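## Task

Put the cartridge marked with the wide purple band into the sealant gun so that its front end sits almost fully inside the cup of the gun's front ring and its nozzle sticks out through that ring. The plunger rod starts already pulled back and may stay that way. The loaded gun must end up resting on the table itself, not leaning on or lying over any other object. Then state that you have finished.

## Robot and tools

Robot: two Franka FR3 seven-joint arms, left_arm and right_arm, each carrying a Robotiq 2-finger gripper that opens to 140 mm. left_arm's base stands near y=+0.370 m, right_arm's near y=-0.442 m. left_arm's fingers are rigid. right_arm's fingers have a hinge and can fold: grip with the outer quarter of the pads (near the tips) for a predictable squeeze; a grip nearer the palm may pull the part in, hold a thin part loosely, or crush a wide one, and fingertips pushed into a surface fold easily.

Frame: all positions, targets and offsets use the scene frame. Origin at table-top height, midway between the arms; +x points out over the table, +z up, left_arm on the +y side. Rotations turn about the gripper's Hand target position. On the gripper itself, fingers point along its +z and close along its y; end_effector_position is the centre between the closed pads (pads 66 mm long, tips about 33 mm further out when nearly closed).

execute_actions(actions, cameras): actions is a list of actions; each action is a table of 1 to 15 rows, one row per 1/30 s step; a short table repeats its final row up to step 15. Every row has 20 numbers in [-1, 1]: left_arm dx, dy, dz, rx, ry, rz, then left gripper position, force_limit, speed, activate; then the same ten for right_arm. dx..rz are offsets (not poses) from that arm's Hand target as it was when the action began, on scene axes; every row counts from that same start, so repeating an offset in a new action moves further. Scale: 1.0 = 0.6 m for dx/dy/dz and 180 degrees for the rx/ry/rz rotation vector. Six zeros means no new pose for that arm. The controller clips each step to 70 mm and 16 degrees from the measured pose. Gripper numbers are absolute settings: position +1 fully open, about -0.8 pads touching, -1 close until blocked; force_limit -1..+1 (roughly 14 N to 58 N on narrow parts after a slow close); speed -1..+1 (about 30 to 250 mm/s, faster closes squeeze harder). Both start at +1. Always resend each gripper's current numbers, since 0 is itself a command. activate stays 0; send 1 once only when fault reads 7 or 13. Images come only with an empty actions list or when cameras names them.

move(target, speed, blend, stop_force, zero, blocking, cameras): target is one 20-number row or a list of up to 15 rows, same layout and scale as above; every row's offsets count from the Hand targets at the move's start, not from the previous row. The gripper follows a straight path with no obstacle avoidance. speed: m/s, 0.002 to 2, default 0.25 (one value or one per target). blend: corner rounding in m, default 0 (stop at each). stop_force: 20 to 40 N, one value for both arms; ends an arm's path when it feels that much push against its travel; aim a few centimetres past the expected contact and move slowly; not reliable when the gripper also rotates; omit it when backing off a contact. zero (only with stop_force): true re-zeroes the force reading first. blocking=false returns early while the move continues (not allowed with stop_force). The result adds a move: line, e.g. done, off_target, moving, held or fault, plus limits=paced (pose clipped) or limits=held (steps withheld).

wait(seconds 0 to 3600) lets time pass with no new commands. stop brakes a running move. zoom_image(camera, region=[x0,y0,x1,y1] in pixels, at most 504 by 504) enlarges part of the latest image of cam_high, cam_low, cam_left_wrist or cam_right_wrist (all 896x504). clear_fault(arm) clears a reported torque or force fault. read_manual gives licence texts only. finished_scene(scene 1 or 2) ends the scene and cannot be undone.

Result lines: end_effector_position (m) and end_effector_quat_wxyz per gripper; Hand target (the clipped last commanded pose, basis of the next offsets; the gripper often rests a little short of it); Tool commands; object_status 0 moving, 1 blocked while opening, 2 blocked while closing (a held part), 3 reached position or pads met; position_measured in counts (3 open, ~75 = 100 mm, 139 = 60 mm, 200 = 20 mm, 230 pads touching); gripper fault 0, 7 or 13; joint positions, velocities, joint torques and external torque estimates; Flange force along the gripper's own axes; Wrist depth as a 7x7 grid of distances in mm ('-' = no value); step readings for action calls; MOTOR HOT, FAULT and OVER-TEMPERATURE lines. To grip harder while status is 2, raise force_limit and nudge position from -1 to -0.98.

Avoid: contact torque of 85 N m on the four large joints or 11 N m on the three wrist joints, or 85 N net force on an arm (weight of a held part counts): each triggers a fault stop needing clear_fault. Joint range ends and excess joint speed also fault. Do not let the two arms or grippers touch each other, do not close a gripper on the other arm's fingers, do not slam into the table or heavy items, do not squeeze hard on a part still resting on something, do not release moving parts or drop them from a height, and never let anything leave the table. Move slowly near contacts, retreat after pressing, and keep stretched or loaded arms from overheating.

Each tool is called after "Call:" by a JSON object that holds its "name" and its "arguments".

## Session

Call:
{"name": "execute_actions", "arguments": {"actions": []}}

Scene clock: 0.00 s.
left_arm: end_effector_position=(+0.6459, +0.7894, +0.2863) position_measured=3 object_status=3 fault=0 end_effector_quat_wxyz=(-0.476, +0.614, -0.630, -0.024) | right_arm: end_effector_position=(+0.2711, +0.0002, +0.1673) position_measured=3 object_status=3 fault=0 end_effector_quat_wxyz=(-0.204, +0.959, -0.011, -0.198)
Joint positions: left_arm=[0.454 0.299 0.152 -1.861 1.501 2.96 -0.826] | right_arm=[0.802 -0.01 -0.059 -2.309 0.712 2.158 -1.248]
Joint velocities: within noise
Joint torques (N m): no reading
External joint torques (N m): no reading
Flange force (N): no reading
Wrist depth (mm): cam_left_wrist=[1078 1087 2411 1852 1444 - - / - 1396 - 2095 1681 1539 1271 / 2261 1477 1549 1825 - - 1374 / - 132 2061 - - 139 1577 / - 133 - - 1374 122 94 / - - - - - - 98 / - - 1503 - - - -] | cam_right_wrist=[365 323 292 258 230 214 199 / 449 382 328 290 257 235 216 / 544 440 380 327 290 258 235 / 701 127 439 380 328 137 249 / - 109 531 447 381 332 102 / - 467 641 547 445 382 93 / - 2098 - 681 546 449 -]
Hand target: left_arm +0.6459, +0.7894, +0.2863; -0.476, +0.614, -0.630, -0.024 | right_arm +0.2711, +0.0002, +0.1673; -0.204, +0.959, -0.011, -0.198
Tool commands: left_gripper/position=+1.0 left_gripper/force_limit=+1.0 left_gripper/speed=+1.0 left_gripper/activate=+0.0 right_gripper/position=+1.0 right_gripper/force_limit=+1.0 right_gripper/speed=+1.0 right_gripper/activate=+0.0
camera_calibration:
cam_left_wrist: T_world_to_cam=[[-0.80019, 0.23411, -0.55217, 0.49911], [-0.39372, 0.48945, 0.77809, -0.35208], [0.45242, 0.84002, -0.29948, -0.72649]] pos_world=[0.58944, 0.66574, 0.33197]
cam_right_wrist: T_world_to_cam=[[-0.1062, -0.91263, -0.39474, 0.10555], [-0.74271, -0.19115, 0.64175, 0.09545], [-0.66114, 0.36133, -0.65752, 0.43353]] pos_world=[0.36872, -0.04208, 0.26547]

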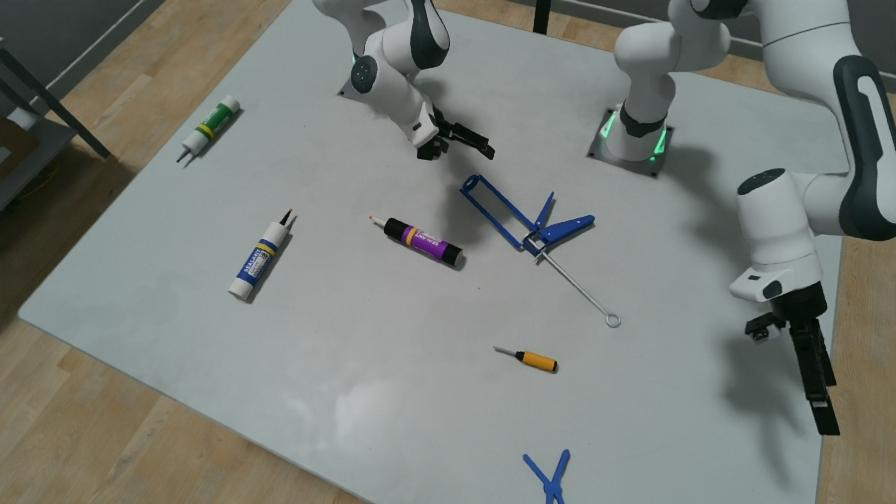

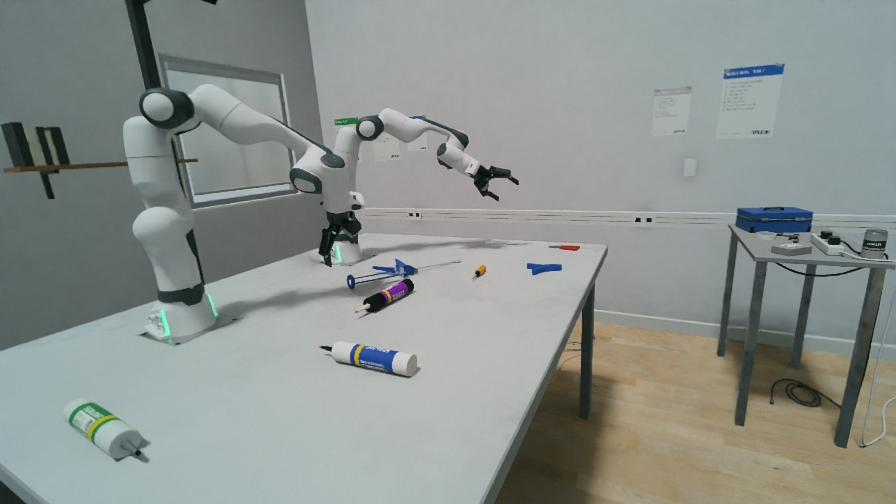

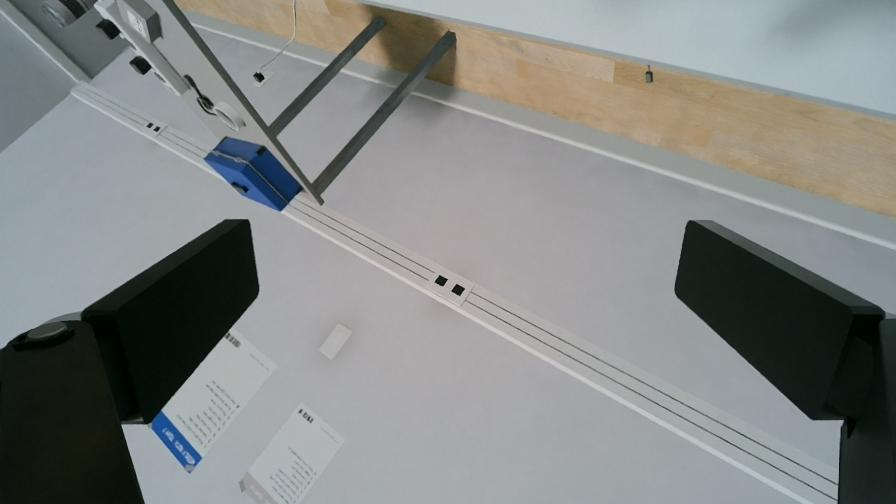

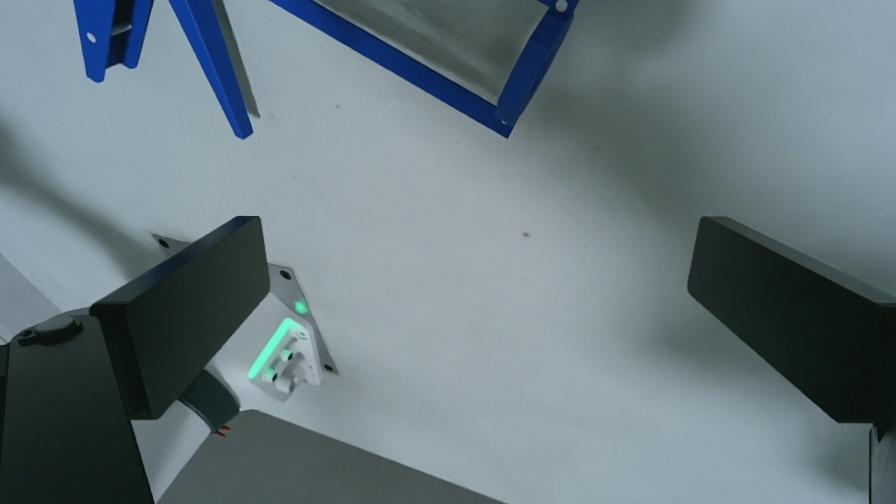

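Call:
{"name": "move", "arguments": {"target": [[-0.2,-0.53,-0.05,-0.1814,0.2616,-0.1262,0.1,-0.1,-1,0,0.148,0.233,0.25,-0.0468,-0.1877,0.3508,0.3,-0.2,-1,0]], "speed": 0.3, "cameras": ["all"]}}

Scene clock: 6.83 s.
left_arm: end_effector_position=(+0.5261, +0.4725, +0.2569) position_measured=117 object_status=3 fault=0 end_effector_quat_wxyz=(+0.002, -0.531, +0.847, +0.000) | right_arm: end_effector_position=(+0.3596, +0.1413, +0.3184) position_measured=91 object_status=3 fault=0 end_effector_quat_wxyz=(-0.002, +0.851, +0.525, +0.002)
Joint positions: left_arm=[0.339 0.085 -0.145 -1.867 0.015 1.955 0.616] | right_arm=[0.95 0.424 0.089 -1.235 -0.036 1.662 -1.637]
Joint velocities: left_arm=[-0.002 -0.001 -0.001 -0.001 0 -0.001 0.006] | right_arm=[0.001 -0.001 -0.001 0.001 0.001 0 -0.005]
Joint torques (N m): left_arm=[-0.24 -35.98 -0.28 24.37 0.17 2.18 0.32] | right_arm=[-0.88 -47.4 1.25 25.62 0.31 2.21 -0.22]
External joint torques (N m): left_arm=[-0.2 -0.51 0.09 -0.49 -0.53 -0.36 0.32] | right_arm=[-0.85 -1.69 -0.19 1.12 -0.57 -0.45 -0.22]
Flange force (N): left_arm=[1.7 3.2 -0.3] | right_arm=[0.9 1.4 -4.1]
Wrist depth (mm): cam_left_wrist=[351 - - 352 359 - - / - - - 366 379 - - / - - - - 395 394 - / - - 127 422 140 - - / - - 107 - 431 97 92 / - - - - - - - / - - - - - - -] | cam_right_wrist=[391 390 390 388 397 394 394 / 414 412 416 408 414 416 418 / 441 436 436 436 434 436 442 / 460 445 148 464 459 418 468 / - 85 127 492 499 102 86 / - 67 519 528 526 - 87 / - - 550 562 589 - -]
Hand target: left_arm +0.5259, +0.4714, +0.2563; +0.000, -0.528, +0.849, +0.000 | right_arm +0.3599, +0.1400, +0.3173; +0.000, +0.849, +0.528, +0.000
Off the commanded pose: left_arm 0.001 m, 0 deg | right_arm 0.002 m, 0 deg.
move: done; limits=paced
cam_left_wrist: T_world_to_cam=[[-0.90247, 0.43064, 0.00939, 0.27795], [0.40601, 0.84316, 0.35247, -0.69979], [0.14387, 0.32191, -0.93578, 0.15571]] pos_world=[0.51256, 0.42022, 0.38975]
cam_right_wrist: T_world_to_cam=[[0.89345, -0.44902, -0.01129, -0.24373], [-0.42045, -0.84492, 0.33065, 0.16672], [-0.15801, -0.29068, -0.94368, 0.54277]] pos_world=[0.37362, 0.18919, 0.45433]

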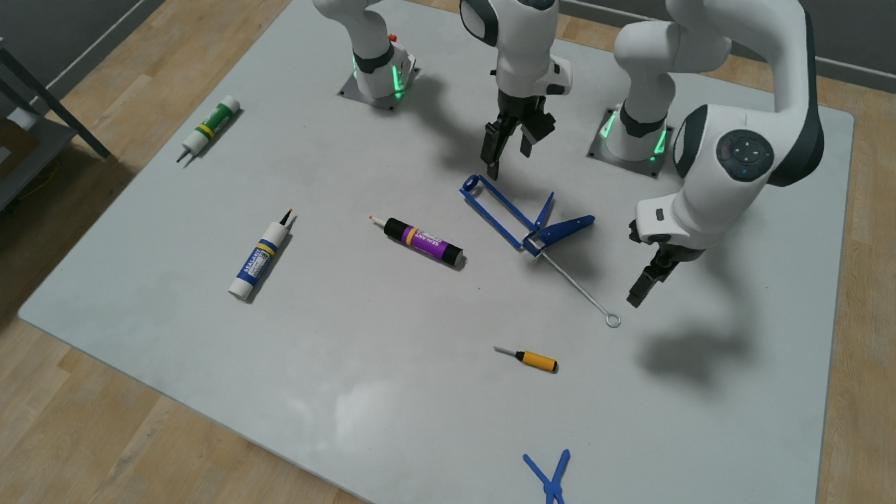

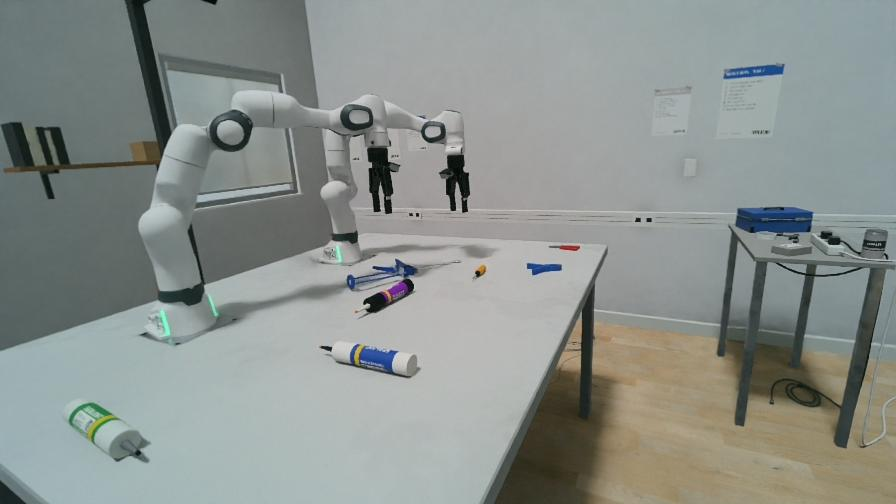

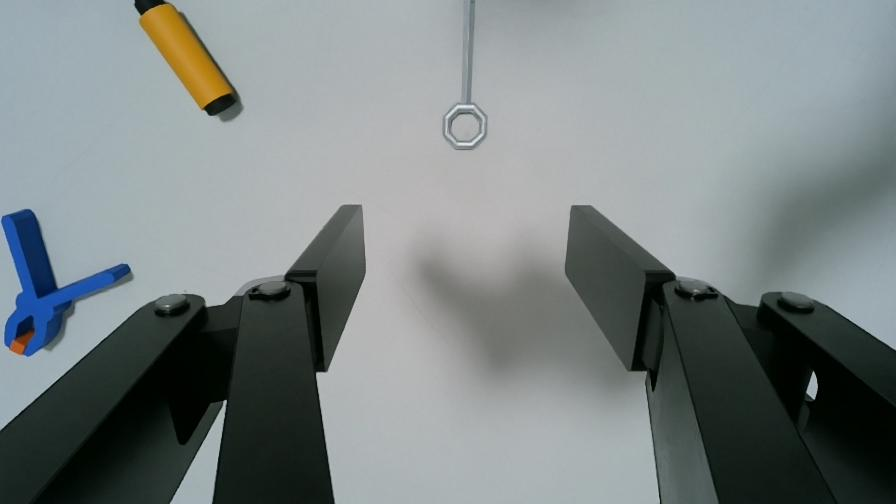

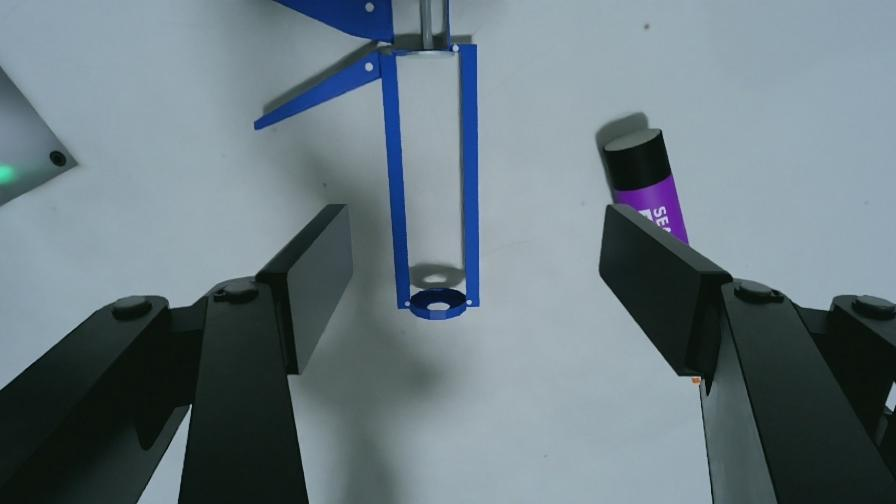

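Call:
{"name": "move", "arguments": {"target": [[-0.0192,-0.0195,-0.22,0,0,0,0.1,-0.1,-1,0,0.2085,-0.2,-0.195,0,0,0.0906,0.3,-0.2,-1,0]], "speed": 0.25, "cameras": ["cam_left_wrist","cam_right_wrist"]}}

Scene clock: 11.83 s.
left_arm: end_effector_position=(+0.5144, +0.4596, +0.1251) position_measured=117 object_status=3 fault=0 end_effector_quat_wxyz=(+0.000, -0.527, +0.850, -0.001) | right_arm: end_effector_position=(+0.4839, +0.0194, +0.1989) position_measured=91 object_status=3 fault=0 end_effector_quat_wxyz=(+0.000, +0.768, +0.640, -0.002)
Joint positions: left_arm=[0.324 0.181 -0.146 -2.096 0.031 2.275 0.597] | right_arm=[0.656 0.389 0.123 -1.593 -0.05 1.974 -2.167]
Joint velocities: left_arm=[within noise] | right_arm=[0.001 0.002 -0.001 0 -0.001 0 -0.007]
Joint torques (N m): left_arm=[-0.5 -37.86 -0.57 22.04 0.94 2.74 -0.17] | right_arm=[-1.16 -47.63 2.05 24.68 0.57 2.71 -0.3]
External joint torques (N m): left_arm=[-0.66 -1.09 -0.02 -0.92 0.36 0.19 -0.17] | right_arm=[-1.04 -2.87 0.26 0.01 -0.28 0.09 -0.3]
Flange force (N): left_arm=[4.6 4.5 -0.2] | right_arm=[-9.0 -4.6 -1.7]
Wrist depth (mm): cam_left_wrist=[- 238 233 - 236 244 240 / - 246 - - 249 - - / - - - 261 265 266 - / 271 274 154 273 140 - 285 / - - 107 - 126 94 290 / - - - - - - - / - - - - 339 - -] | cam_right_wrist=[286 286 287 283 284 285 284 / 301 301 302 270 302 302 300 / 319 318 320 312 314 319 318 / 342 336 148 331 330 329 336 / - 85 127 353 362 102 86 / - 67 385 386 384 - 87 / - - 418 417 418 - -]
Hand target: left_arm +0.5144, +0.4597, +0.1243; +0.000, -0.528, +0.849, +0.000 | right_arm +0.4850, +0.0200, +0.2003; +0.000, +0.766, +0.643, +0.000
Off the commanded pose: left_arm 0.001 m, 0 deg | right_arm 0.002 m, 1 deg.
move: done
cam_left_wrist: T_world_to_cam=[[-0.89821, 0.43945, 0.00991, 0.2678], [0.41519, 0.84078, 0.34743, -0.64071], [0.14435, 0.31618, -0.93765, 0.04084]] pos_world=[0.50066, 0.40809, 0.25825]
cam_right_wrist: T_world_to_cam=[[0.98343, -0.18079, -0.01358, -0.45916], [-0.16557, -0.92609, 0.33904, 0.03211], [-0.07387, -0.33117, -0.94068, 0.37364]] pos_world=[0.48447, 0.07046, 0.33435]

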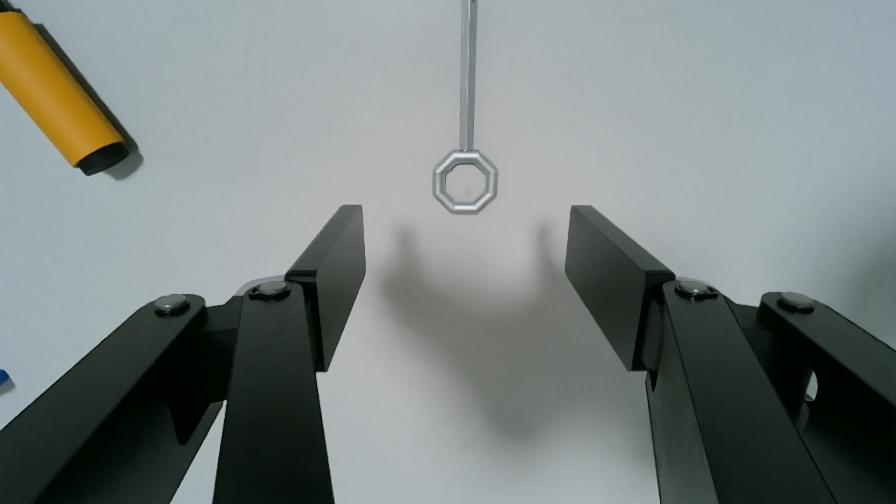

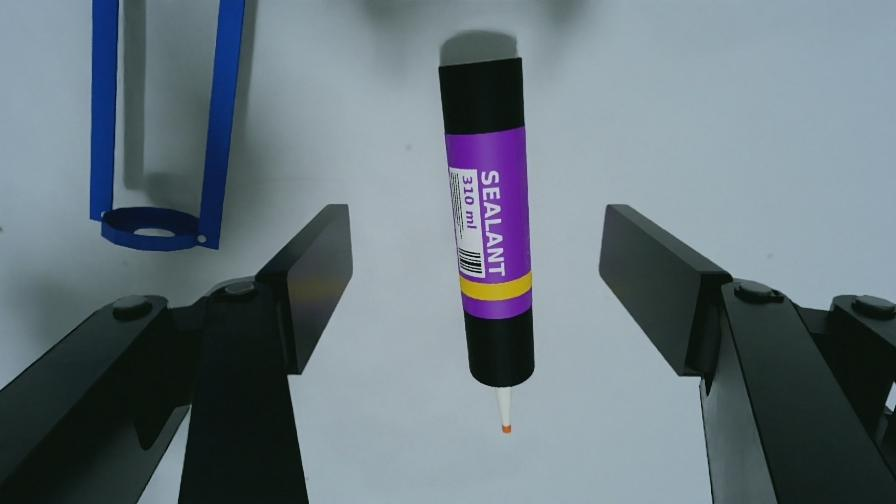

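Call:
{"name": "move", "arguments": {"target": [[-0.0035,-0.0067,-0.1,0,0,0,0.1,-0.1,-1,0,0.0085,-0.111,-0.1338,0,0,0.025,0.3,-0.2,-1,0],[-0.0035,-0.0067,-0.1405,0,0,0,0.1,-0.1,-1,0,0.0085,-0.111,-0.18,0,0,0.025,0.3,-0.2,-1,0]], "speed": [0.2,0.06], "blend": 0.01, "cameras": ["cam_left_wrist","cam_right_wrist"]}}

Scene clock: 15.30 s.
left_arm: end_effector_position=(+0.5127, +0.4551, +0.0412) position_measured=117 object_status=3 fault=0 end_effector_quat_wxyz=(+0.000, -0.526, +0.850, -0.001) | right_arm: end_effector_position=(+0.4891, -0.0468, +0.0928) position_measured=91 object_status=3 fault=0 end_effector_quat_wxyz=(+0.000, +0.743, +0.670, -0.001)
Joint positions: left_arm=[0.311 0.318 -0.136 -2.151 0.065 2.466 0.569] | right_arm=[0.562 0.381 0.124 -1.894 -0.059 2.269 -2.319]
Joint velocities: left_arm=[within noise] | right_arm=[0 -0.001 0.001 -0.001 0.001 0.004 -0.008]
Joint torques (N m): left_arm=[-0.61 -39.86 -0.43 19.96 0.82 2.74 -0.24] | right_arm=[-0.8 -44.39 1.77 23.03 0.23 2.75 -0.3]
External joint torques (N m): left_arm=[-0.7 -1.01 0.61 -0.73 0.36 0.21 -0.24] | right_arm=[-0.69 -1.62 -0.05 0.09 -0.49 0.12 -0.3]
Flange force (N): left_arm=[3.8 3.5 -0.9] | right_arm=[-3.9 -2.1 -2.1]
Wrist depth (mm): cam_left_wrist=[159 159 160 160 - 158 - / 166 - - 165 - 167 - / - 175 177 171 174 178 179 / - - 141 184 159 189 186 / - - 107 - - 94 - / - - - 212 - - - / - - 226 230 - - -] | cam_right_wrist=[194 194 193 153 188 191 190 / 205 204 204 159 199 201 200 / 217 216 214 169 208 212 211 / 230 227 148 181 180 219 224 / - 85 127 198 234 102 86 / - 67 257 251 257 - 87 / - - 278 278 275 - -]
Hand target: left_arm +0.5123, +0.4557, +0.0400; +0.000, -0.528, +0.849, +0.000 | right_arm +0.4901, -0.0466, +0.0923; +0.000, +0.740, +0.672, +0.000
Off the commanded pose: left_arm 0.001 m, 0 deg | right_arm 0.001 m, 0 deg.
move: done
cam_left_wrist: T_world_to_cam=[[-0.89764, 0.44063, 0.00944, 0.26832], [0.41611, 0.84024, 0.34765, -0.6073], [0.14526, 0.31599, -0.93758, -0.03653]] pos_world=[0.49886, 0.40359, 0.17435]
cam_right_wrist: T_world_to_cam=[[0.99455, -0.10349, -0.01271, -0.47953], [-0.09321, -0.93704, 0.33656, -0.02808], [-0.04675, -0.33354, -0.94158, 0.23895]] pos_world=[0.48547, 0.00375, 0.22834]

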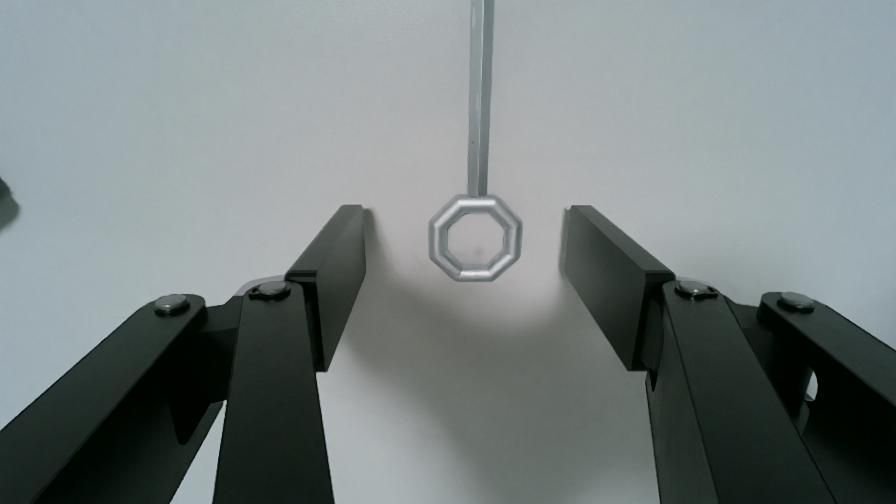

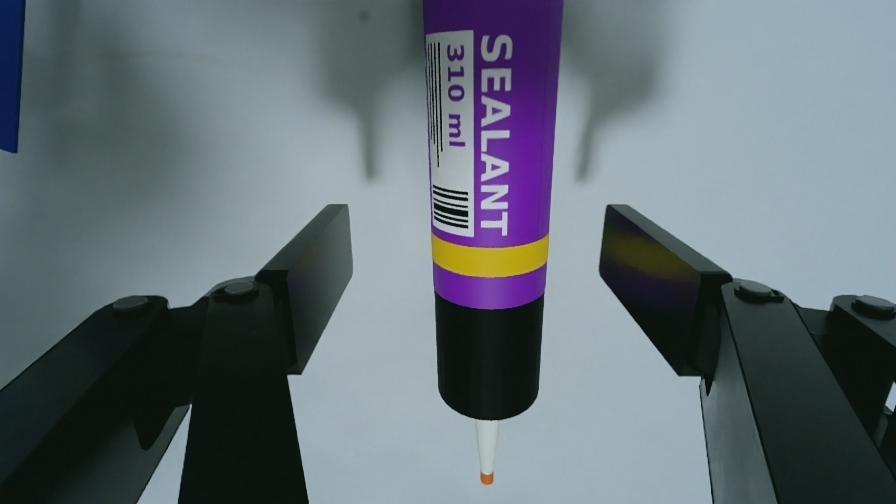

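Call:
{"name": "move", "arguments": {"target": [[-0.0038,0.0018,0,0,0,-0.011,0.1,-0.1,-1,0,0.0125,-0.0047,-0.0638,0,0,0.0045,0.3,-0.2,-1,0],[-0.0038,0.0018,0,0,0,-0.011,-1,-0.1,-1,0,0.0125,-0.0047,-0.0638,0,0,0.0045,-1,-0.2,-1,0]], "speed": 0.06, "cameras": ["cam_left_wrist","cam_right_wrist"]}}

Scene clock: 20.73 s.
left_arm: end_effector_position=(+0.5106, +0.4571, +0.0406) position_measured=231 object_status=0 fault=0 end_effector_quat_wxyz=(+0.000, -0.516, +0.856, -0.001) | right_arm: end_effector_position=(+0.4958, -0.0489, +0.0543) position_measured=158 object_status=2 fault=0 end_effector_quat_wxyz=(-0.001, +0.737, +0.676, -0.001)
Joint positions: left_arm=[0.316 0.315 -0.138 -2.158 0.067 2.471 0.594] | right_arm=[0.554 0.451 0.122 -1.895 -0.072 2.34 -2.338]
Joint torques (N m): left_arm=[-0.28 -39.92 -0.95 19.42 0.62 2.6 0.28] | right_arm=[-1.14 -44.11 1.51 22.34 0.18 2.93 -0.24]
External joint torques (N m): left_arm=[-0.34 -1.06 0.11 -1.3 0.16 0.06 0.28] | right_arm=[-1.08 -0.34 -0.65 0.36 -0.5 0.35 -0.24]
Flange force (N): left_arm=[4.3 6.1 -1.7] | right_arm=[-1.4 1.3 0.1]
Wrist depth (mm): cam_left_wrist=[- 158 160 159 160 - - / - 163 165 166 166 167 - / - 177 176 173 - 174 179 / - 186 - 118 - - 189 / - - - - 91 - - / - - - - - - 220 / - - - - - - -] | cam_right_wrist=[161 159 157 115 153 156 156 / 168 167 166 121 131 164 164 / 177 177 176 128 174 175 173 / 188 188 184 135 139 184 184 / 201 83 88 144 123 88 192 / - 65 - 157 165 - 70 / - - - 166 - - 70]
Hand target: left_arm +0.5100, +0.4568, +0.0400; +0.000, -0.513, +0.858, +0.000 | right_arm +0.4976, -0.0494, +0.0541; +0.000, +0.735, +0.678, +0.000
Off the commanded pose: left_arm 0.001 m, 0 deg | right_arm 0.002 m, 0 deg.
move: done
cam_left_wrist: T_world_to_cam=[[-0.88709, 0.46148, 0.00977, 0.25063], [0.43557, 0.8299, 0.34865, -0.6132], [0.15278, 0.31354, -0.9372, -0.04022]] pos_world=[0.49557, 0.40585, 0.17365]
cam_right_wrist: T_world_to_cam=[[0.99621, -0.08604, -0.01304, -0.48694], [-0.07667, -0.93874, 0.336, -0.02468], [-0.04115, -0.33373, -0.94177, 0.19962]] pos_world=[0.49142, 0.00156, 0.18994]

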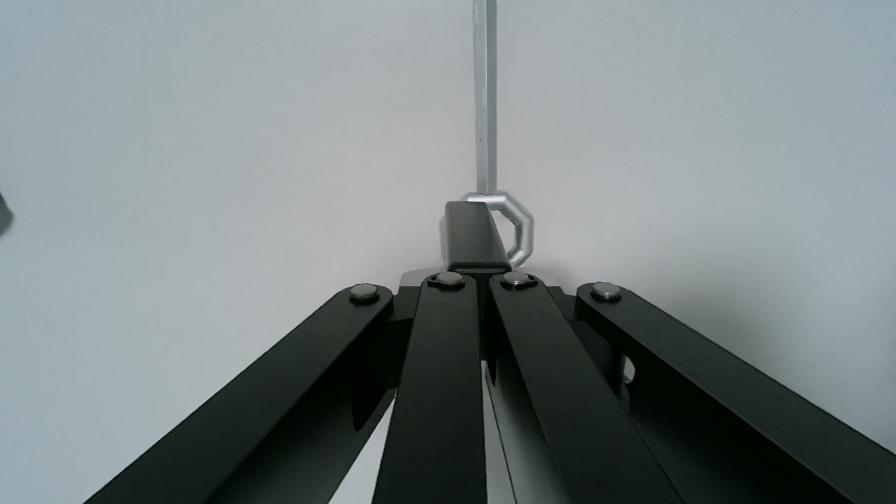

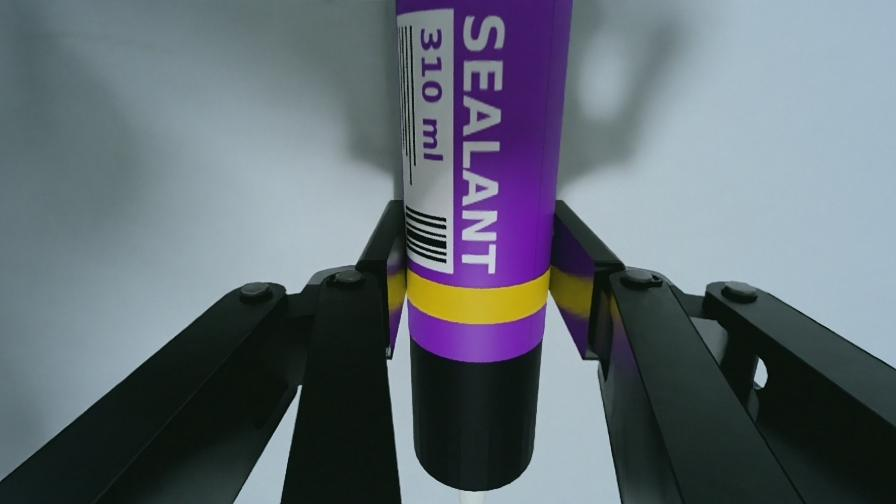

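Call:
{"name": "move", "arguments": {"target": [[0,0,0.03,0,0,0,-0.99,-0.1,-1,0,0,0,0.03,0,0,0,-1,-0.2,-1,0],[0,0,0.03,0,0,0,0.1,-0.1,0,0,0,0,0.1,0,0,0,-1,-0.2,-1,0]], "speed": 0.06, "cameras": ["cam_left_wrist","cam_right_wrist"]}}

Scene clock: 24.83 s.
left_arm: end_effector_position=(+0.5100, +0.4574, +0.0574) position_measured=117 object_status=0 fault=0 end_effector_quat_wxyz=(+0.001, -0.515, +0.857, +0.000) | right_arm: end_effector_position=(+0.4948, -0.0522, +0.1075) position_measured=158 object_status=2 fault=0 end_effector_quat_wxyz=(+0.001, +0.736, +0.677, -0.006)
Joint positions: left_arm=[0.317 0.281 -0.14 -2.156 0.062 2.435 0.6] | right_arm=[0.549 0.37 0.127 -1.867 -0.06 2.222 -2.348]
Joint torques (N m): left_arm=[-0.04 -39.64 -1.15 20.3 -0.05 2.16 0.32] | right_arm=[-0.99 -48.33 2.07 26.02 1.23 2.67 -0.3]
External joint torques (N m): left_arm=[0.01 -1.42 -0.1 -0.87 -0.54 -0.38 0.32] | right_arm=[-1 -5.83 0.18 2.96 0.49 0.1 -0.3]
Flange force (N): left_arm=[3.3 5.7 -3.6] | right_arm=[-4.3 -1.9 -10.1]
Wrist depth (mm): cam_left_wrist=[- 174 173 172 - 175 - / - - - 179 - 183 - / - 190 195 - 195 - - / - 203 128 - 142 208 209 / - - 110 - - 94 - / - - 230 228 - - - / - - - - - - -] | cam_right_wrist=[206 207 206 116 200 203 201 / 220 218 217 122 210 215 212 / 232 232 230 128 222 226 225 / 247 246 241 136 138 240 239 / 263 83 88 144 123 88 249 / - 65 - 156 162 - 70 / - - - 164 - - 70]
Hand target: left_arm +0.5100, +0.4568, +0.0580; +0.000, -0.513, +0.858, +0.000 | right_arm +0.4976, -0.0494, +0.1141; +0.000, +0.735, +0.678, +0.000
Off the commanded pose: left_arm 0.001 m, 0 deg | right_arm 0.008 m, 1 deg.
move: off_target (right_arm)
cam_left_wrist: T_world_to_cam=[[-0.88568, 0.46417, 0.01069, 0.24779], [0.43804, 0.82775, 0.35064, -0.61941], [0.15391, 0.31524, -0.93645, -0.02584]] pos_world=[0.49477, 0.40584, 0.19035]
cam_right_wrist: T_world_to_cam=[[0.99622, -0.08511, -0.01729, -0.48493], [-0.074, -0.93604, 0.34403, -0.04775], [-0.04547, -0.34145, -0.9388, 0.24992]] pos_world=[0.49093, -0.00063, 0.24266]

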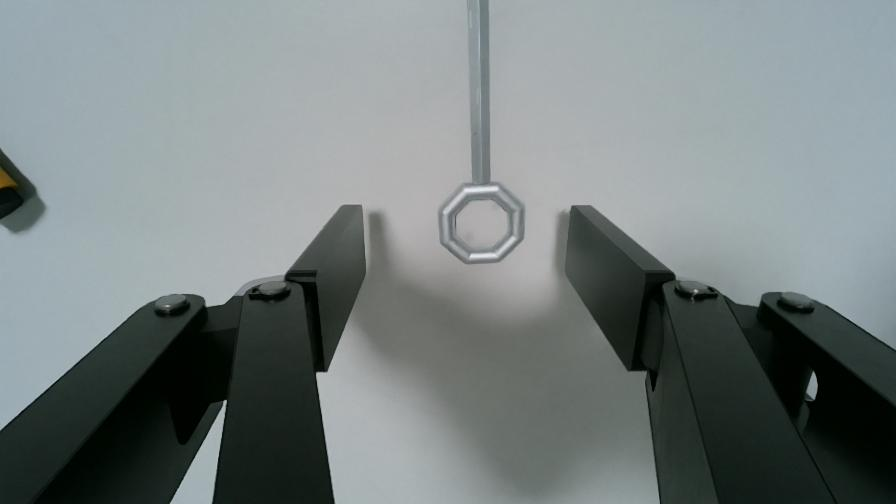

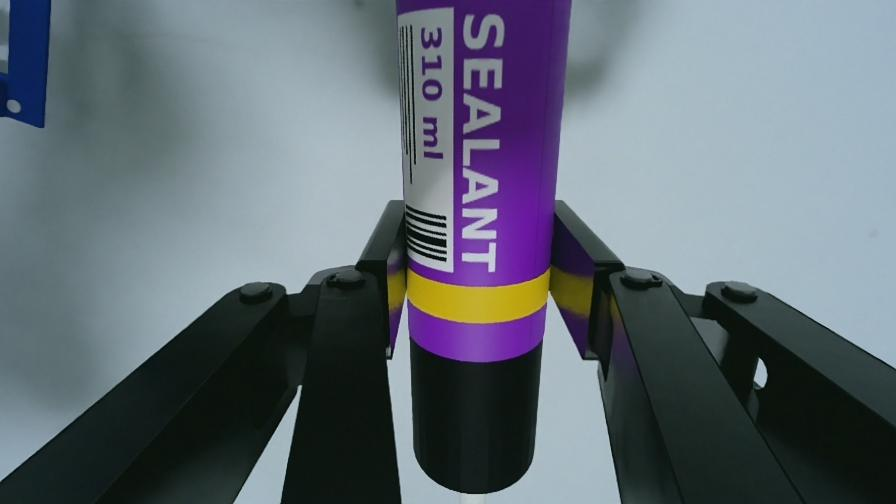

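Call:
{"name": "move", "arguments": {"target": [[-0.0095,0.0125,0,0,0,0,0.1,-0.1,-1,0,0,0,0,0,0,0,-1,-0.2,-1,0],[-0.0095,0.0125,-0.0367,0,0,0,0.1,-0.1,-1,0,0,0,0.1,0,0,0,-1,-0.2,-1,0],[-0.0095,0.0125,-0.0367,0,0,0,-1,-0.1,-1,0,0,0,0.1,0,0,0,-1,-0.2,-1,0]], "speed": 0.06, "cameras": ["cam_left_wrist","cam_high"]}}

Scene clock: 30.73 s.
left_arm: end_effector_position=(+0.5085, +0.4641, +0.0403) position_measured=231 object_status=0 fault=0 end_effector_quat_wxyz=(+0.005, -0.513, +0.858, -0.003) | right_arm: end_effector_position=(+0.4953, -0.0520, +0.1673) position_measured=158 object_status=2 fault=0 end_effector_quat_wxyz=(+0.001, +0.737, +0.676, -0.006)
Joint positions: left_arm=[0.332 0.308 -0.14 -2.174 0.067 2.49 0.614] | right_arm=[0.548 0.301 0.129 -1.805 -0.046 2.092 -2.357]
Joint torques (N m): left_arm=[-0.37 -36.17 -0.73 17.54 0.75 1.97 0.01] | right_arm=[-0.79 -47.38 1.59 27.25 1.3 2.68 -0.25]
External joint torques (N m): left_arm=[-0.41 2.41 0.35 -3.13 0.28 -0.61 0.01] | right_arm=[-0.81 -6.06 0.02 3.29 0.5 0.13 -0.25]
Flange force (N): left_arm=[3.4 3.6 4.3] | right_arm=[-4.2 -2.3 -9.9]
Wrist depth (mm): cam_left_wrist=[- 159 158 150 158 159 157 / - - 163 167 - - - / - - - 173 - - 178 / - 190 188 141 - - 187 / - 197 80 - 91 - 197 / - - - - - - 210 / - - - - - - -] | cam_right_wrist=[262 259 260 116 251 257 255 / 278 275 275 122 265 269 269 / 294 294 291 129 283 287 284 / 312 311 301 136 138 304 301 / 323 83 88 144 123 88 315 / - 65 - 154 - - 70 / - - - 164 - - 70]
Hand target: left_arm +0.5043, +0.4643, +0.0360; +0.000, -0.513, +0.858, +0.000 | right_arm +0.4976, -0.0494, +0.1741; +0.000, +0.735, +0.678, +0.000
Off the commanded pose: left_arm 0.006 m, 1 deg | right_arm 0.008 m, 1 deg.
move: off_target (left_arm, right_arm)
cam_left_wrist: T_world_to_cam=[[-0.88384, 0.4678, 0.00108, 0.24139], [0.43777, 0.82629, 0.35441, -0.61766], [0.1649, 0.31372, -0.93509, -0.04874]] pos_world=[0.49178, 0.41273, 0.17307]
Images, in order (width x height): cam_high 896x504, cam_left_wrist 896x504.

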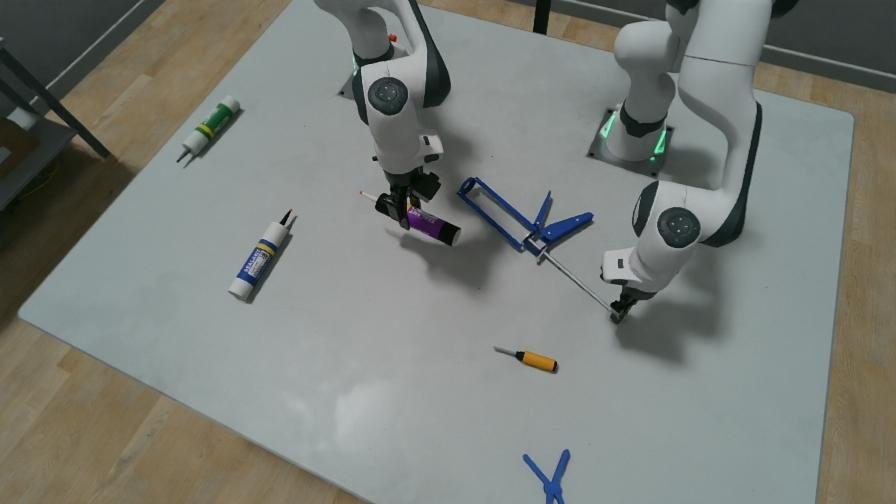

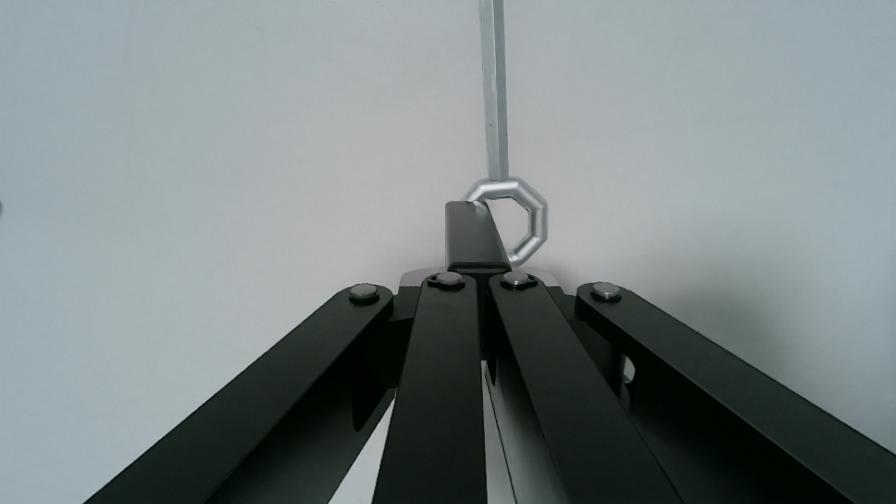

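Call:
{"name": "move", "arguments": {"target": [[0.007,0,0.012,0,0,0,-0.99,-0.1,-1,0,0,0,0.0,0,0,0,-1,-0.2,-1,0],[0.007,0,0.012,0,0,0,-0.1,-0.1,-0.5,0,0,0,0.0,0,0,0,-1,-0.2,-1,0]], "speed": 0.06, "cameras": ["cam_left_wrist"]}}

Scene clock: 33.27 s.
left_arm: end_effector_position=(+0.5084, +0.4646, +0.0429) position_measured=141 object_status=0 fault=0 end_effector_quat_wxyz=(+0.001, -0.513, +0.858, -0.001) | right_arm: end_effector_position=(+0.4953, -0.0520, +0.1673) position_measured=158 object_status=2 fault=0 end_effector_quat_wxyz=(+0.001, +0.737, +0.676, -0.006)
Joint positions: left_arm=[0.332 0.308 -0.14 -2.162 0.067 2.468 0.614] | right_arm=[0.548 0.301 0.129 -1.805 -0.046 2.092 -2.357]
Joint torques (N m): left_arm=[-0.25 -39.81 -0.96 20.39 0.36 2.16 0.01] | right_arm=[-0.79 -47.27 1.6 27.23 1.32 2.68 -0.24]
External joint torques (N m): left_arm=[-0.21 -1.22 0.19 -0.33 -0.11 -0.37 0.01] | right_arm=[-0.71 -5.84 0.1 3.18 0.51 0.11 -0.24]
Flange force (N): left_arm=[2.3 2.8 -3.1] | right_arm=[-3.9 -2.2 -9.6]
Wrist depth (mm): cam_left_wrist=[- - 160 - 162 163 158 / - - 170 159 - 170 172 / 177 182 - 178 - 180 180 / - 185 127 - 153 - - / - - 96 201 - 94 - / - - - - 214 - - / - - - 229 226 - -] | cam_right_wrist=[262 259 260 116 251 256 259 / 278 276 274 122 265 270 271 / 294 293 291 129 283 284 284 / 313 310 301 135 138 308 302 / 333 83 88 144 123 88 316 / - 65 - 154 - - 70 / - - - 162 - - 70]
Hand target: left_arm +0.5085, +0.4643, +0.0432; +0.000, -0.513, +0.858, +0.000 | right_arm +0.4976, -0.0494, +0.1741; +0.000, +0.735, +0.678, +0.000
Off the commanded pose: left_arm 0.000 m, 0 deg | right_arm 0.008 m, 1 deg.
move: done
cam_left_wrist: T_world_to_cam=[[-0.88406, 0.46727, 0.00946, 0.24092], [0.44073, 0.82677, 0.34958, -0.62046], [0.15553, 0.31322, -0.93686, -0.04128]] pos_world=[0.49287, 0.41333, 0.17595]

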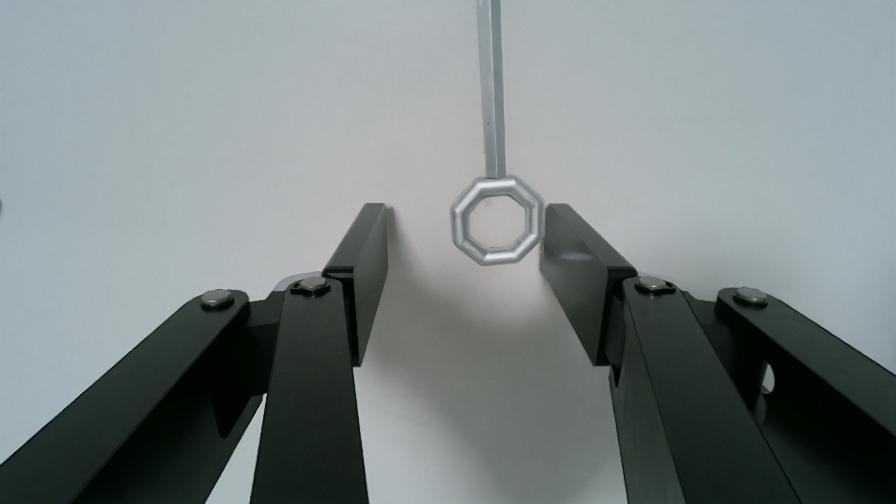

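Call:
{"name": "move", "arguments": {"target": [[0,0,0.06,0,0,0,0.1,-0.1,0,0,0,0,0.0,0,0,0,-1,-0.2,-1,0],[-0.0913,-0.1415,0.078,0,0,0.0139,0.1,-0.1,-1,0,0,0,0.0,0,0,0,-1,-0.2,-1,0]], "speed": 0.15, "blend": 0.01, "cameras": ["cam_left_wrist","cam_right_wrist"]}}

Scene clock: 38.33 s.
left_arm: end_effector_position=(+0.4538, +0.3798, +0.0899) position_measured=117 object_status=3 fault=0 end_effector_quat_wxyz=(+0.000, -0.530, +0.848, +0.000) | right_arm: end_effector_position=(+0.4953, -0.0520, +0.1673) position_measured=158 object_status=2 fault=0 end_effector_quat_wxyz=(+0.001, +0.737, +0.676, -0.006)
Joint positions: left_arm=[0.245 0.062 -0.201 -2.363 0.019 2.423 0.46] | right_arm=[0.548 0.301 0.129 -1.805 -0.046 2.092 -2.357]
Joint torques (N m): left_arm=[-0.21 -32.55 -0.29 20 0.37 2.76 -0.23] | right_arm=[-0.77 -47.36 1.64 27.29 1.28 2.66 -0.29]
External joint torques (N m): left_arm=[-0.21 -1.63 0.03 -1.31 -0.12 0.21 -0.23] | right_arm=[-0.79 -6.11 0.07 3.35 0.48 0.11 -0.29]
Flange force (N): left_arm=[4.6 7.7 -1.8] | right_arm=[-4.2 -2.2 -10.1]
Wrist depth (mm): cam_left_wrist=[- - - - 204 - 208 / - - - 212 215 219 216 / - 227 225 222 227 226 228 / 235 235 127 242 141 - - / - - 107 - - 94 - / - - - 262 270 - - / - - - 286 - - -] | cam_right_wrist=[263 258 260 116 251 257 256 / 279 276 274 122 266 269 269 / 293 291 291 129 284 286 284 / 312 311 302 136 138 302 303 / 332 83 88 144 123 88 316 / - 64 - 155 - - 70 / - - - 162 - - 70]
Hand target: left_arm +0.4537, +0.3794, +0.0900; +0.000, -0.532, +0.847, +0.000 | right_arm +0.4976, -0.0494, +0.1741; +0.000, +0.735, +0.678, +0.000
Off the commanded pose: left_arm 0.000 m, 0 deg | right_arm 0.008 m, 1 deg.
move: done
cam_left_wrist: T_world_to_cam=[[-0.90141, 0.43279, 0.01189, 0.25261], [0.40946, 0.84324, 0.34827, -0.53467], [0.1407, 0.31881, -0.93732, 0.0424]] pos_world=[0.44066, 0.32801, 0.22294]
cam_right_wrist: T_world_to_cam=[[0.99618, -0.08559, -0.01741, -0.48442], [-0.0744, -0.93592, 0.34426, -0.06796], [-0.04576, -0.34165, -0.93871, 0.30627]] pos_world=[0.49153, -0.00043, 0.30246]

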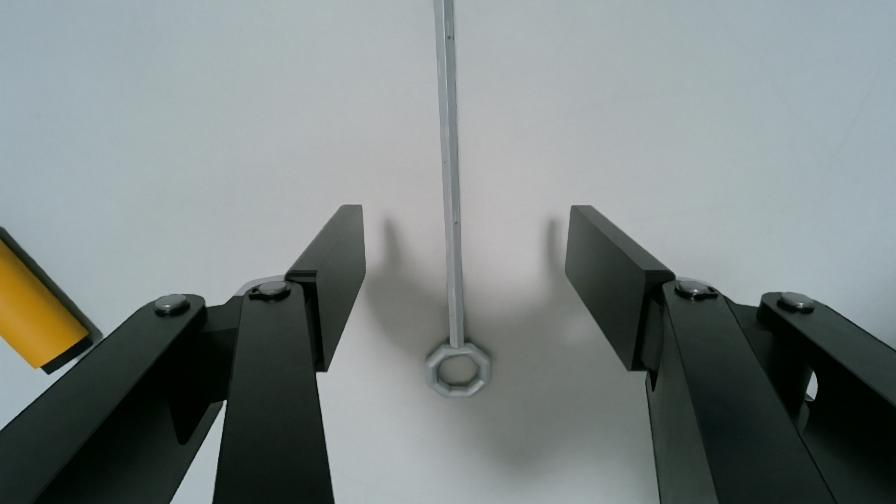

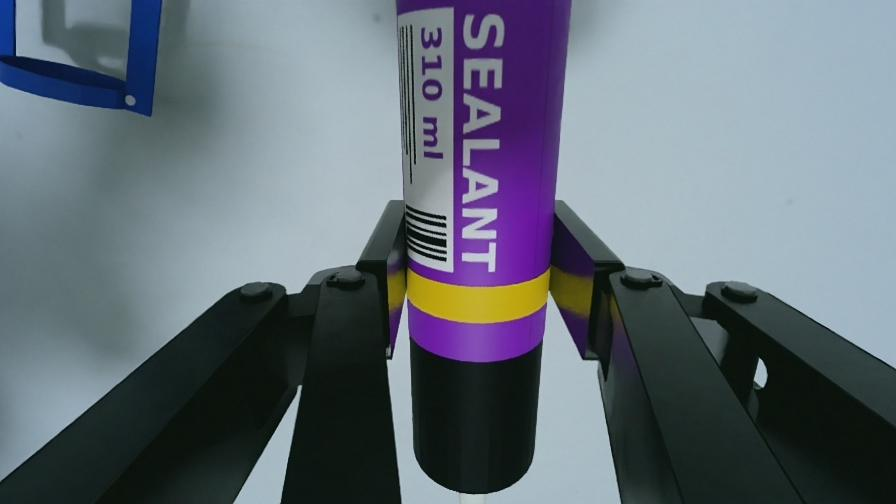

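Call:
{"name": "move", "arguments": {"target": [[0.0048,-0.0023,0,0,0,0.011,0.1,-0.1,-1,0,0,0,0.0,0,0,0,-1,-0.2,-1,0],[0.0048,-0.0023,-0.0917,0,0,0.011,0.1,-0.1,-1,0,0,0,0.0,0,0,0,-1,-0.2,-1,0],[0.0048,-0.0023,-0.0917,0,0,0.011,-1,-0.1,-1,0,0,0,0.0,0,0,0,-1,-0.2,-1,0]], "speed": 0.06, "cameras": ["cam_left_wrist"]}}

Scene clock: 44.10 s.
left_arm: end_effector_position=(+0.4573, +0.3775, +0.0362) position_measured=220 object_status=0 fault=0 end_effector_quat_wxyz=(+0.001, -0.545, +0.838, -0.001) | right_arm: end_effector_position=(+0.4953, -0.0520, +0.1673) position_measured=158 object_status=2 fault=0 end_effector_quat_wxyz=(+0.001, +0.737, +0.676, -0.006)
Joint positions: left_arm=[0.239 0.184 -0.195 -2.376 0.062 2.558 0.388] | right_arm=[0.548 0.301 0.129 -1.805 -0.046 2.092 -2.357]
Joint torques (N m): left_arm=[-0.14 -33.8 -0.61 18.72 0.73 2.63 -0.12] | right_arm=[-0.73 -47.3 1.58 27.27 1.29 2.68 -0.3]
External joint torques (N m): left_arm=[-0.13 -0.52 0.32 -0.83 0.31 0.06 -0.12] | right_arm=[-0.69 -6.05 0.06 3.29 0.48 0.11 -0.3]
Flange force (N): left_arm=[1.8 3.4 -0.4] | right_arm=[-4.1 -2.3 -9.9]
Wrist depth (mm): cam_left_wrist=[155 - - 155 - 154 - / - 164 162 161 - 163 161 / 172 170 172 168 - 173 173 / - 180 - 141 - 183 183 / - - 88 - 91 191 - / - - - - - - - / - - - - - - -] | cam_right_wrist=[260 261 259 116 252 249 255 / 277 275 275 122 265 270 270 / 294 292 291 128 282 285 285 / 313 311 300 136 138 302 302 / 333 83 88 144 124 88 316 / - 65 - 154 - - 70 / - - - 162 - - 70]
Hand target: left_arm +0.4566, +0.3780, +0.0349; +0.000, -0.546, +0.837, +0.000 | right_arm +0.4976, -0.0494, +0.1741; +0.000, +0.735, +0.678, +0.000
Off the commanded pose: left_arm 0.002 m, 0 deg | right_arm 0.008 m, 1 deg.
move: done
cam_left_wrist: T_world_to_cam=[[-0.91686, 0.3991, 0.00883, 0.27734], [0.3769, 0.85813, 0.34865, -0.50623], [0.13157, 0.32299, -0.93721, -0.00512]] pos_world=[0.44575, 0.32538, 0.16925]

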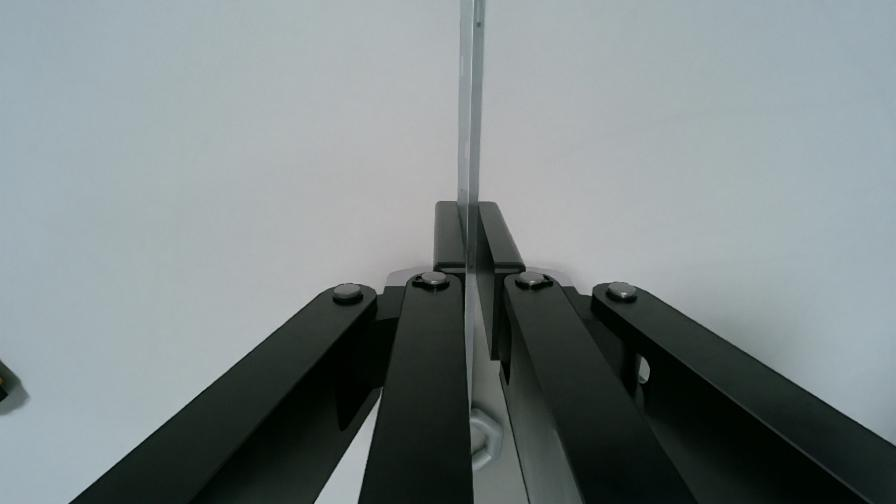

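Call:
{"name": "move", "arguments": {"target": [[0,0,0,0,0,0,-0.98,0,-1,0,-0.1605,0.0342,0.05,0,0,-0.1133,-1,-0.2,-1,0]], "speed": 0.15, "cameras": ["cam_right_wrist","cam_high"]}}

Call:
{"name": "zoom_image", "arguments": {"camera": "cam_right_wrist", "region": [120, 60, 400, 300]}}

Scene clock: 48.53 s.
left_arm: end_effector_position=(+0.4573, +0.3775, +0.0362) position_measured=222 object_status=2 fault=0 end_effector_quat_wxyz=(+0.001, -0.545, +0.838, -0.001) | right_arm: end_effector_position=(+0.3991, -0.0306, +0.1980) position_measured=158 object_status=2 fault=0 end_effector_quat_wxyz=(+0.000, +0.842, +0.539, -0.006)
Joint positions: left_arm=[0.239 0.184 -0.195 -2.376 0.062 2.558 0.388] | right_arm=[0.672 0.101 0.129 -1.997 -0.012 2.086 -1.898]
Joint velocities: left_arm=[within noise] | right_arm=[0.001 0.001 0.001 0.001 0 0 0.006]
Joint torques (N m): left_arm=[-0.16 -32.7 -0.31 17.89 0.74 2.64 -0.12] | right_arm=[-0.72 -40.96 0.5 27.03 0.26 2.76 0.17]
External joint torques (N m): left_arm=[-0.14 0.48 0.64 -1.62 0.32 0.08 -0.12] | right_arm=[-0.7 -6.01 0 2.97 -0.53 0.17 0.17]
Flange force (N): left_arm=[1.8 3.7 2.2] | right_arm=[-6.2 -1.8 -9.5]
Wrist depth (mm): cam_left_wrist=[- - - 153 - 155 157 / - - 164 163 - 163 162 / - - 170 171 - - - / - 183 - 128 183 183 183 / 191 192 90 - 91 - 194 / - - - - - - - / - - - - - - -] | cam_right_wrist=[290 288 286 116 281 286 285 / 306 304 303 122 295 301 298 / 322 323 317 129 314 318 318 / 342 344 333 136 140 338 338 / 360 83 88 144 124 88 358 / - 65 - 155 - - 70 / - - - 162 - - 70]
Hand target: left_arm +0.4566, +0.3780, +0.0349; +0.000, -0.546, +0.837, +0.000 | right_arm +0.4013, -0.0289, +0.2041; +0.000, +0.844, +0.537, +0.000
Off the commanded pose: left_arm 0.002 m, 0 deg | right_arm 0.007 m, 1 deg.
move: off_target (right_arm)
cam_right_wrist: T_world_to_cam=[[0.90745, -0.41984, -0.01659, -0.36117], [-0.38902, -0.85444, 0.34439, 0.06238], [-0.15876, -0.30606, -0.93868, 0.3843]] pos_world=[0.41302, 0.01928, 0.33326]
Images, in order (width x height): cam_high 896x504, cam_right_wrist 896x504.

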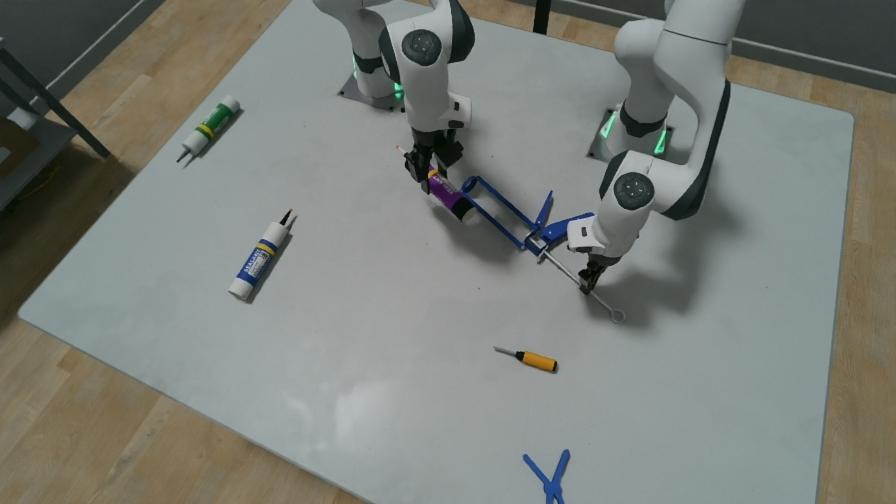

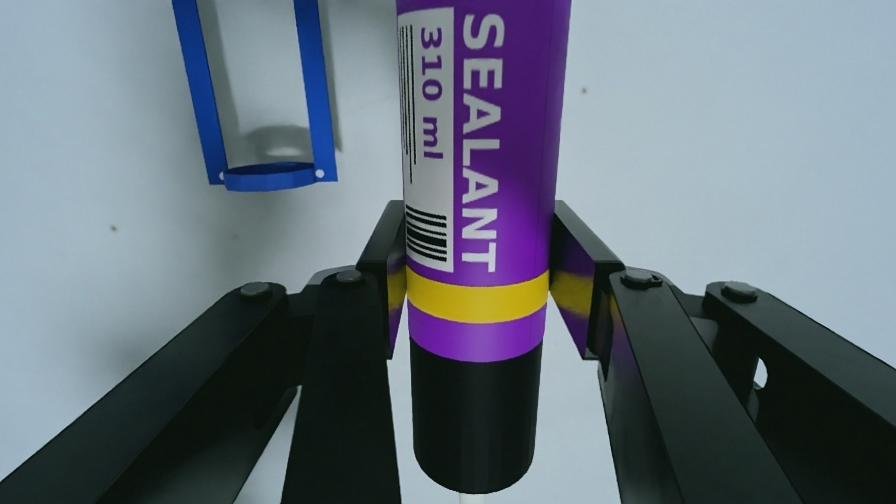

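Scaled by 1.800.

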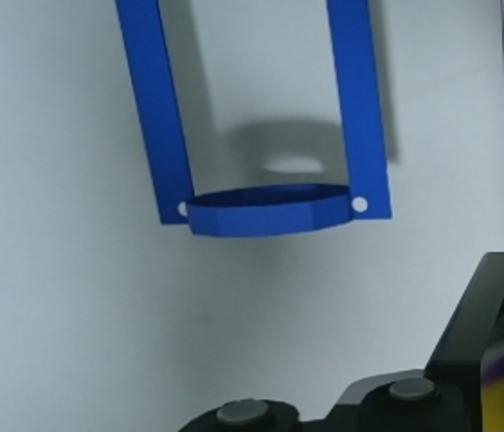

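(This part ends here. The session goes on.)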